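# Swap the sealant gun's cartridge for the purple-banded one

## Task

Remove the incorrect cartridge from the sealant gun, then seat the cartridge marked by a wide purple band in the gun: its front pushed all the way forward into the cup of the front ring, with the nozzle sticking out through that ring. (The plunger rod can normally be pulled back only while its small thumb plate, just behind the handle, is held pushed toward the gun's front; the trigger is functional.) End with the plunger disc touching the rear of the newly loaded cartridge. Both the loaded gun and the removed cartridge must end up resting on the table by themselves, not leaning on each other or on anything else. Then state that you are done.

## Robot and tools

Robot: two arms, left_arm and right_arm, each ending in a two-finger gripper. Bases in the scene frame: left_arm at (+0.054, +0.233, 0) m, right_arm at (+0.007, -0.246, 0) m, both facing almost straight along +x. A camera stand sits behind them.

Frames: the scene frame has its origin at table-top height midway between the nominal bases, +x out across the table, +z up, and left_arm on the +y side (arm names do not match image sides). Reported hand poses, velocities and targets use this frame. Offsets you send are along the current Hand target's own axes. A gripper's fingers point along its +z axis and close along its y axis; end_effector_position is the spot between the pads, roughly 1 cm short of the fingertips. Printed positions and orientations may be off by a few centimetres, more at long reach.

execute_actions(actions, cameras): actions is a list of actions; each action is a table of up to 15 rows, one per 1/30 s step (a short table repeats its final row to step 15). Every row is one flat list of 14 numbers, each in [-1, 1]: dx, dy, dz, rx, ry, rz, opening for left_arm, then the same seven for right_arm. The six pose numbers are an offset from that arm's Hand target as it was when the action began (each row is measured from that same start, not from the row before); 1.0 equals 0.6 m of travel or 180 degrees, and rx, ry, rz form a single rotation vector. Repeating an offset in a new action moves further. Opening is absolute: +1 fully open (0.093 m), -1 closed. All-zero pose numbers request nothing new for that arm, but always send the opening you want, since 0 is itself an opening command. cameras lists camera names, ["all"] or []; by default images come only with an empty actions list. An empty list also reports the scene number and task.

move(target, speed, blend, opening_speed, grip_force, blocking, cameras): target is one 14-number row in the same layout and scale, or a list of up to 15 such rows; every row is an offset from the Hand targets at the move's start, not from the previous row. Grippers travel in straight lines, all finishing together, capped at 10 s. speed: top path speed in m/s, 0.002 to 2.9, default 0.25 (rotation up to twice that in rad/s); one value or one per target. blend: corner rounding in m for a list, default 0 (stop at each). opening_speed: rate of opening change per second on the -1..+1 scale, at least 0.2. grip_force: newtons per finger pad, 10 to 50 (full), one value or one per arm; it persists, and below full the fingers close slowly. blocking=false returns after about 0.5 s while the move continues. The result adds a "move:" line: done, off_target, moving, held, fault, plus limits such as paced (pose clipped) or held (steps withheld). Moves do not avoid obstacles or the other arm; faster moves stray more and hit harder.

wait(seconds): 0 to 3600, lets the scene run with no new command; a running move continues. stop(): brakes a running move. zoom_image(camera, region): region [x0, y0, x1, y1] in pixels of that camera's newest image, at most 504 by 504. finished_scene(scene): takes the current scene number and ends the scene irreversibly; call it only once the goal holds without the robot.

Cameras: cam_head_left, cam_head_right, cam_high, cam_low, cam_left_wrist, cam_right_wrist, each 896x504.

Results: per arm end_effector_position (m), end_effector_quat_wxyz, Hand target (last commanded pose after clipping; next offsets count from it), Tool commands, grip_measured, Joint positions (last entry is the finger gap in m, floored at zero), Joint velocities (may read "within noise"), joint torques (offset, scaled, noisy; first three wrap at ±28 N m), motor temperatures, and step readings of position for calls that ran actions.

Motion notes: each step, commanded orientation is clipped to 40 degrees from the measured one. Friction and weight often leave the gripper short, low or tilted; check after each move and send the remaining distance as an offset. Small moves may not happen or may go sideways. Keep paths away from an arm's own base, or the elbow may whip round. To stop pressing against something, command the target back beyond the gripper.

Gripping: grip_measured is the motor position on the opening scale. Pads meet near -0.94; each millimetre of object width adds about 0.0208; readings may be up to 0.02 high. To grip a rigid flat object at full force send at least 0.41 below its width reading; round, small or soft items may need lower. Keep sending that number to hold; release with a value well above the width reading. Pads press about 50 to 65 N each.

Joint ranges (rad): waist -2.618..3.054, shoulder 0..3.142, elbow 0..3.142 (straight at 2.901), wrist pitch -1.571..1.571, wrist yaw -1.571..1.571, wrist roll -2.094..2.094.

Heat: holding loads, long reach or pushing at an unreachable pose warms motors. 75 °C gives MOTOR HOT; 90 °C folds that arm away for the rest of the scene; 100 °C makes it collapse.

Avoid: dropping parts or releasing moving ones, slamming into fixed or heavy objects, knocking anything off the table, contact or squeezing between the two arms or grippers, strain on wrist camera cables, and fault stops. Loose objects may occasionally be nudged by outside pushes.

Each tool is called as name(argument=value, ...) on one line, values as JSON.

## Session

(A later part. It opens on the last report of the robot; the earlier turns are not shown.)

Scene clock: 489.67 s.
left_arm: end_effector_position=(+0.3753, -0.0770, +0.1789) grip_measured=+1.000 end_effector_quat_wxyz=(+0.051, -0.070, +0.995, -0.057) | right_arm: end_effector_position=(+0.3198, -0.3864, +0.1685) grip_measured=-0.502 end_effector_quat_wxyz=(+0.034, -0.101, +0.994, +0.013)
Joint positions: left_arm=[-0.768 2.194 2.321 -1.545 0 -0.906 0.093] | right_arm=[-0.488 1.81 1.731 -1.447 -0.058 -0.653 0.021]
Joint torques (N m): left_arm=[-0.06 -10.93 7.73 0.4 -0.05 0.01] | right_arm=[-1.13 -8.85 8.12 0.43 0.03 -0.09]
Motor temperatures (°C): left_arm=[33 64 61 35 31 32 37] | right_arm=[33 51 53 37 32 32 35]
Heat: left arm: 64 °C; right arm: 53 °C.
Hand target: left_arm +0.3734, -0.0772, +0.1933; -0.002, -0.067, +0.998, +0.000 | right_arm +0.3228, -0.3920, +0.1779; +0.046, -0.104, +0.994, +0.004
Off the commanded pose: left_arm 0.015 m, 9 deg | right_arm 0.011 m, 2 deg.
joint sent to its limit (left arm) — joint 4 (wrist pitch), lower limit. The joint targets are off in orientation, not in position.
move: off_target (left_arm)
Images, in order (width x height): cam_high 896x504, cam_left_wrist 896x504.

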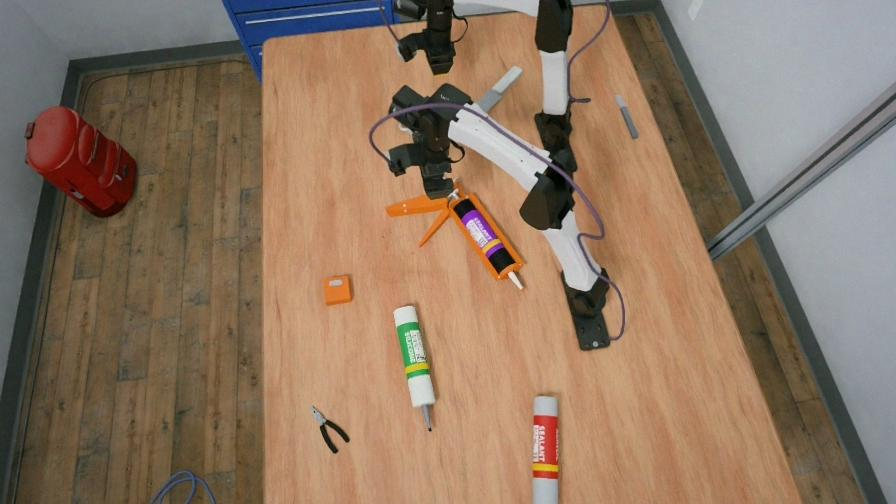

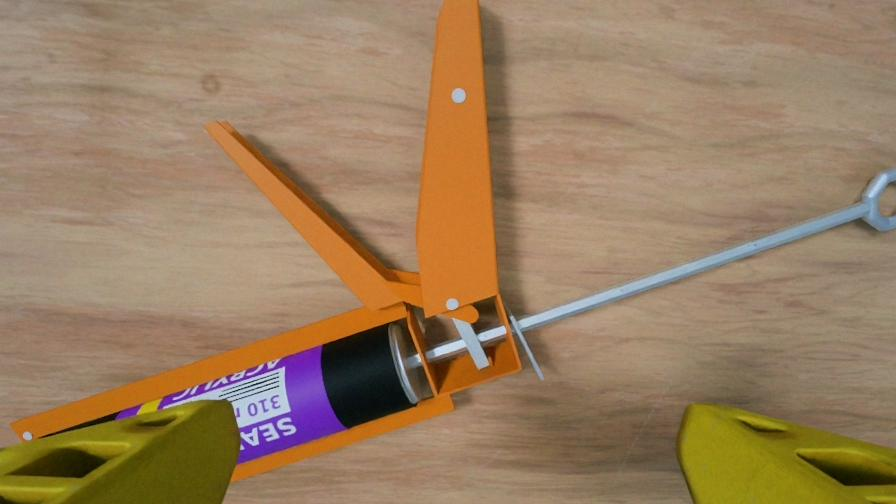

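move(target=[0.1967,0.3541,0.006,0,0,0.393,0.5,0,0,0,0,0,0,-0.5], speed=0.2, opening_speed=0.8, cameras=["cam_left_wrist","cam_high"])

Scene clock: 504.57 s.
left_arm: end_effector_position=(+0.2315, +0.1103, +0.1911) grip_measured=+0.502 end_effector_quat_wxyz=(+0.015, +0.520, +0.854, -0.007) | right_arm: end_effector_position=(+0.3198, -0.3864, +0.1685) grip_measured=-0.502 end_effector_quat_wxyz=(+0.034, -0.101, +0.994, +0.013)
Joint positions: left_arm=[-0.594 1.357 1.365 -1.549 0.013 0.501 0.069] | right_arm=[-0.488 1.81 1.731 -1.447 -0.058 -0.653 0.021]
Joint torques (N m): left_arm=[0.91 -4.36 4.68 0.21 -0.1 0.14] | right_arm=[-1.07 -8.9 8.01 0.45 0.03 -0.1]
Motor temperatures (°C): left_arm=[33 68 62 35 31 32 36] | right_arm=[33 51 53 37 32 32 35]
Heat: left arm: 68 °C; right arm: 53 °C.
Hand target: left_arm +0.2279, +0.1174, +0.1904; -0.002, +0.523, +0.853, -0.001 | right_arm +0.3228, -0.3920, +0.1779; +0.046, -0.104, +0.994, +0.004
Off the commanded pose: left_arm 0.008 m, 2 deg | right_arm 0.011 m, 2 deg.
joint sent to its limit (left arm) — joint 4 (wrist pitch), lower limit. The joint targets still meet the commanded pose.
move: done
Images, in order (width x height): cam_high 896x504, cam_left_wrist 896x504.

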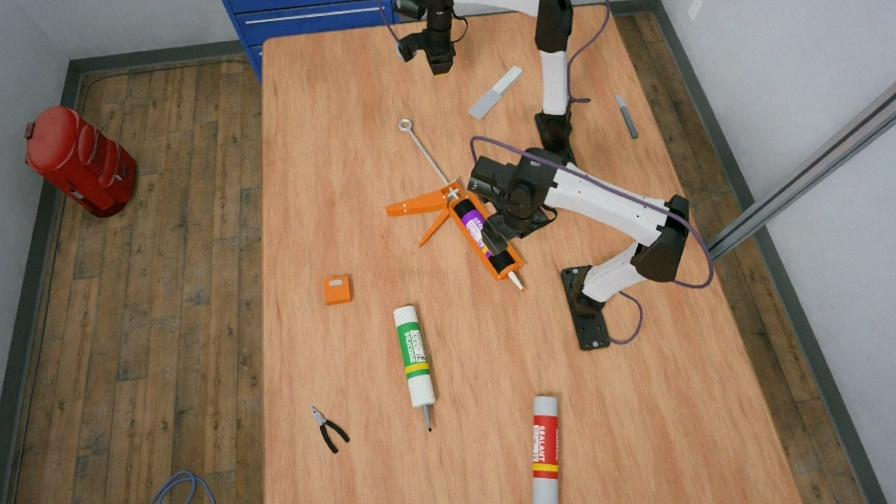

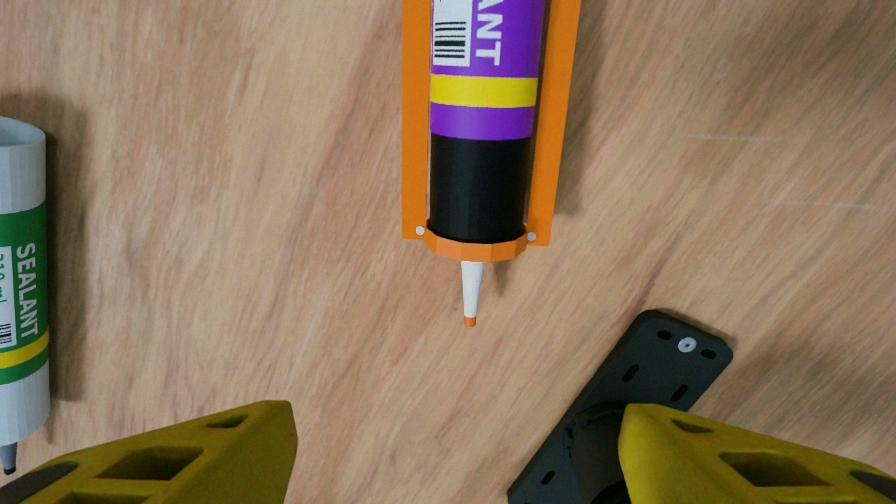

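finished_scene(scene=2)

The scene is finished: the task was done.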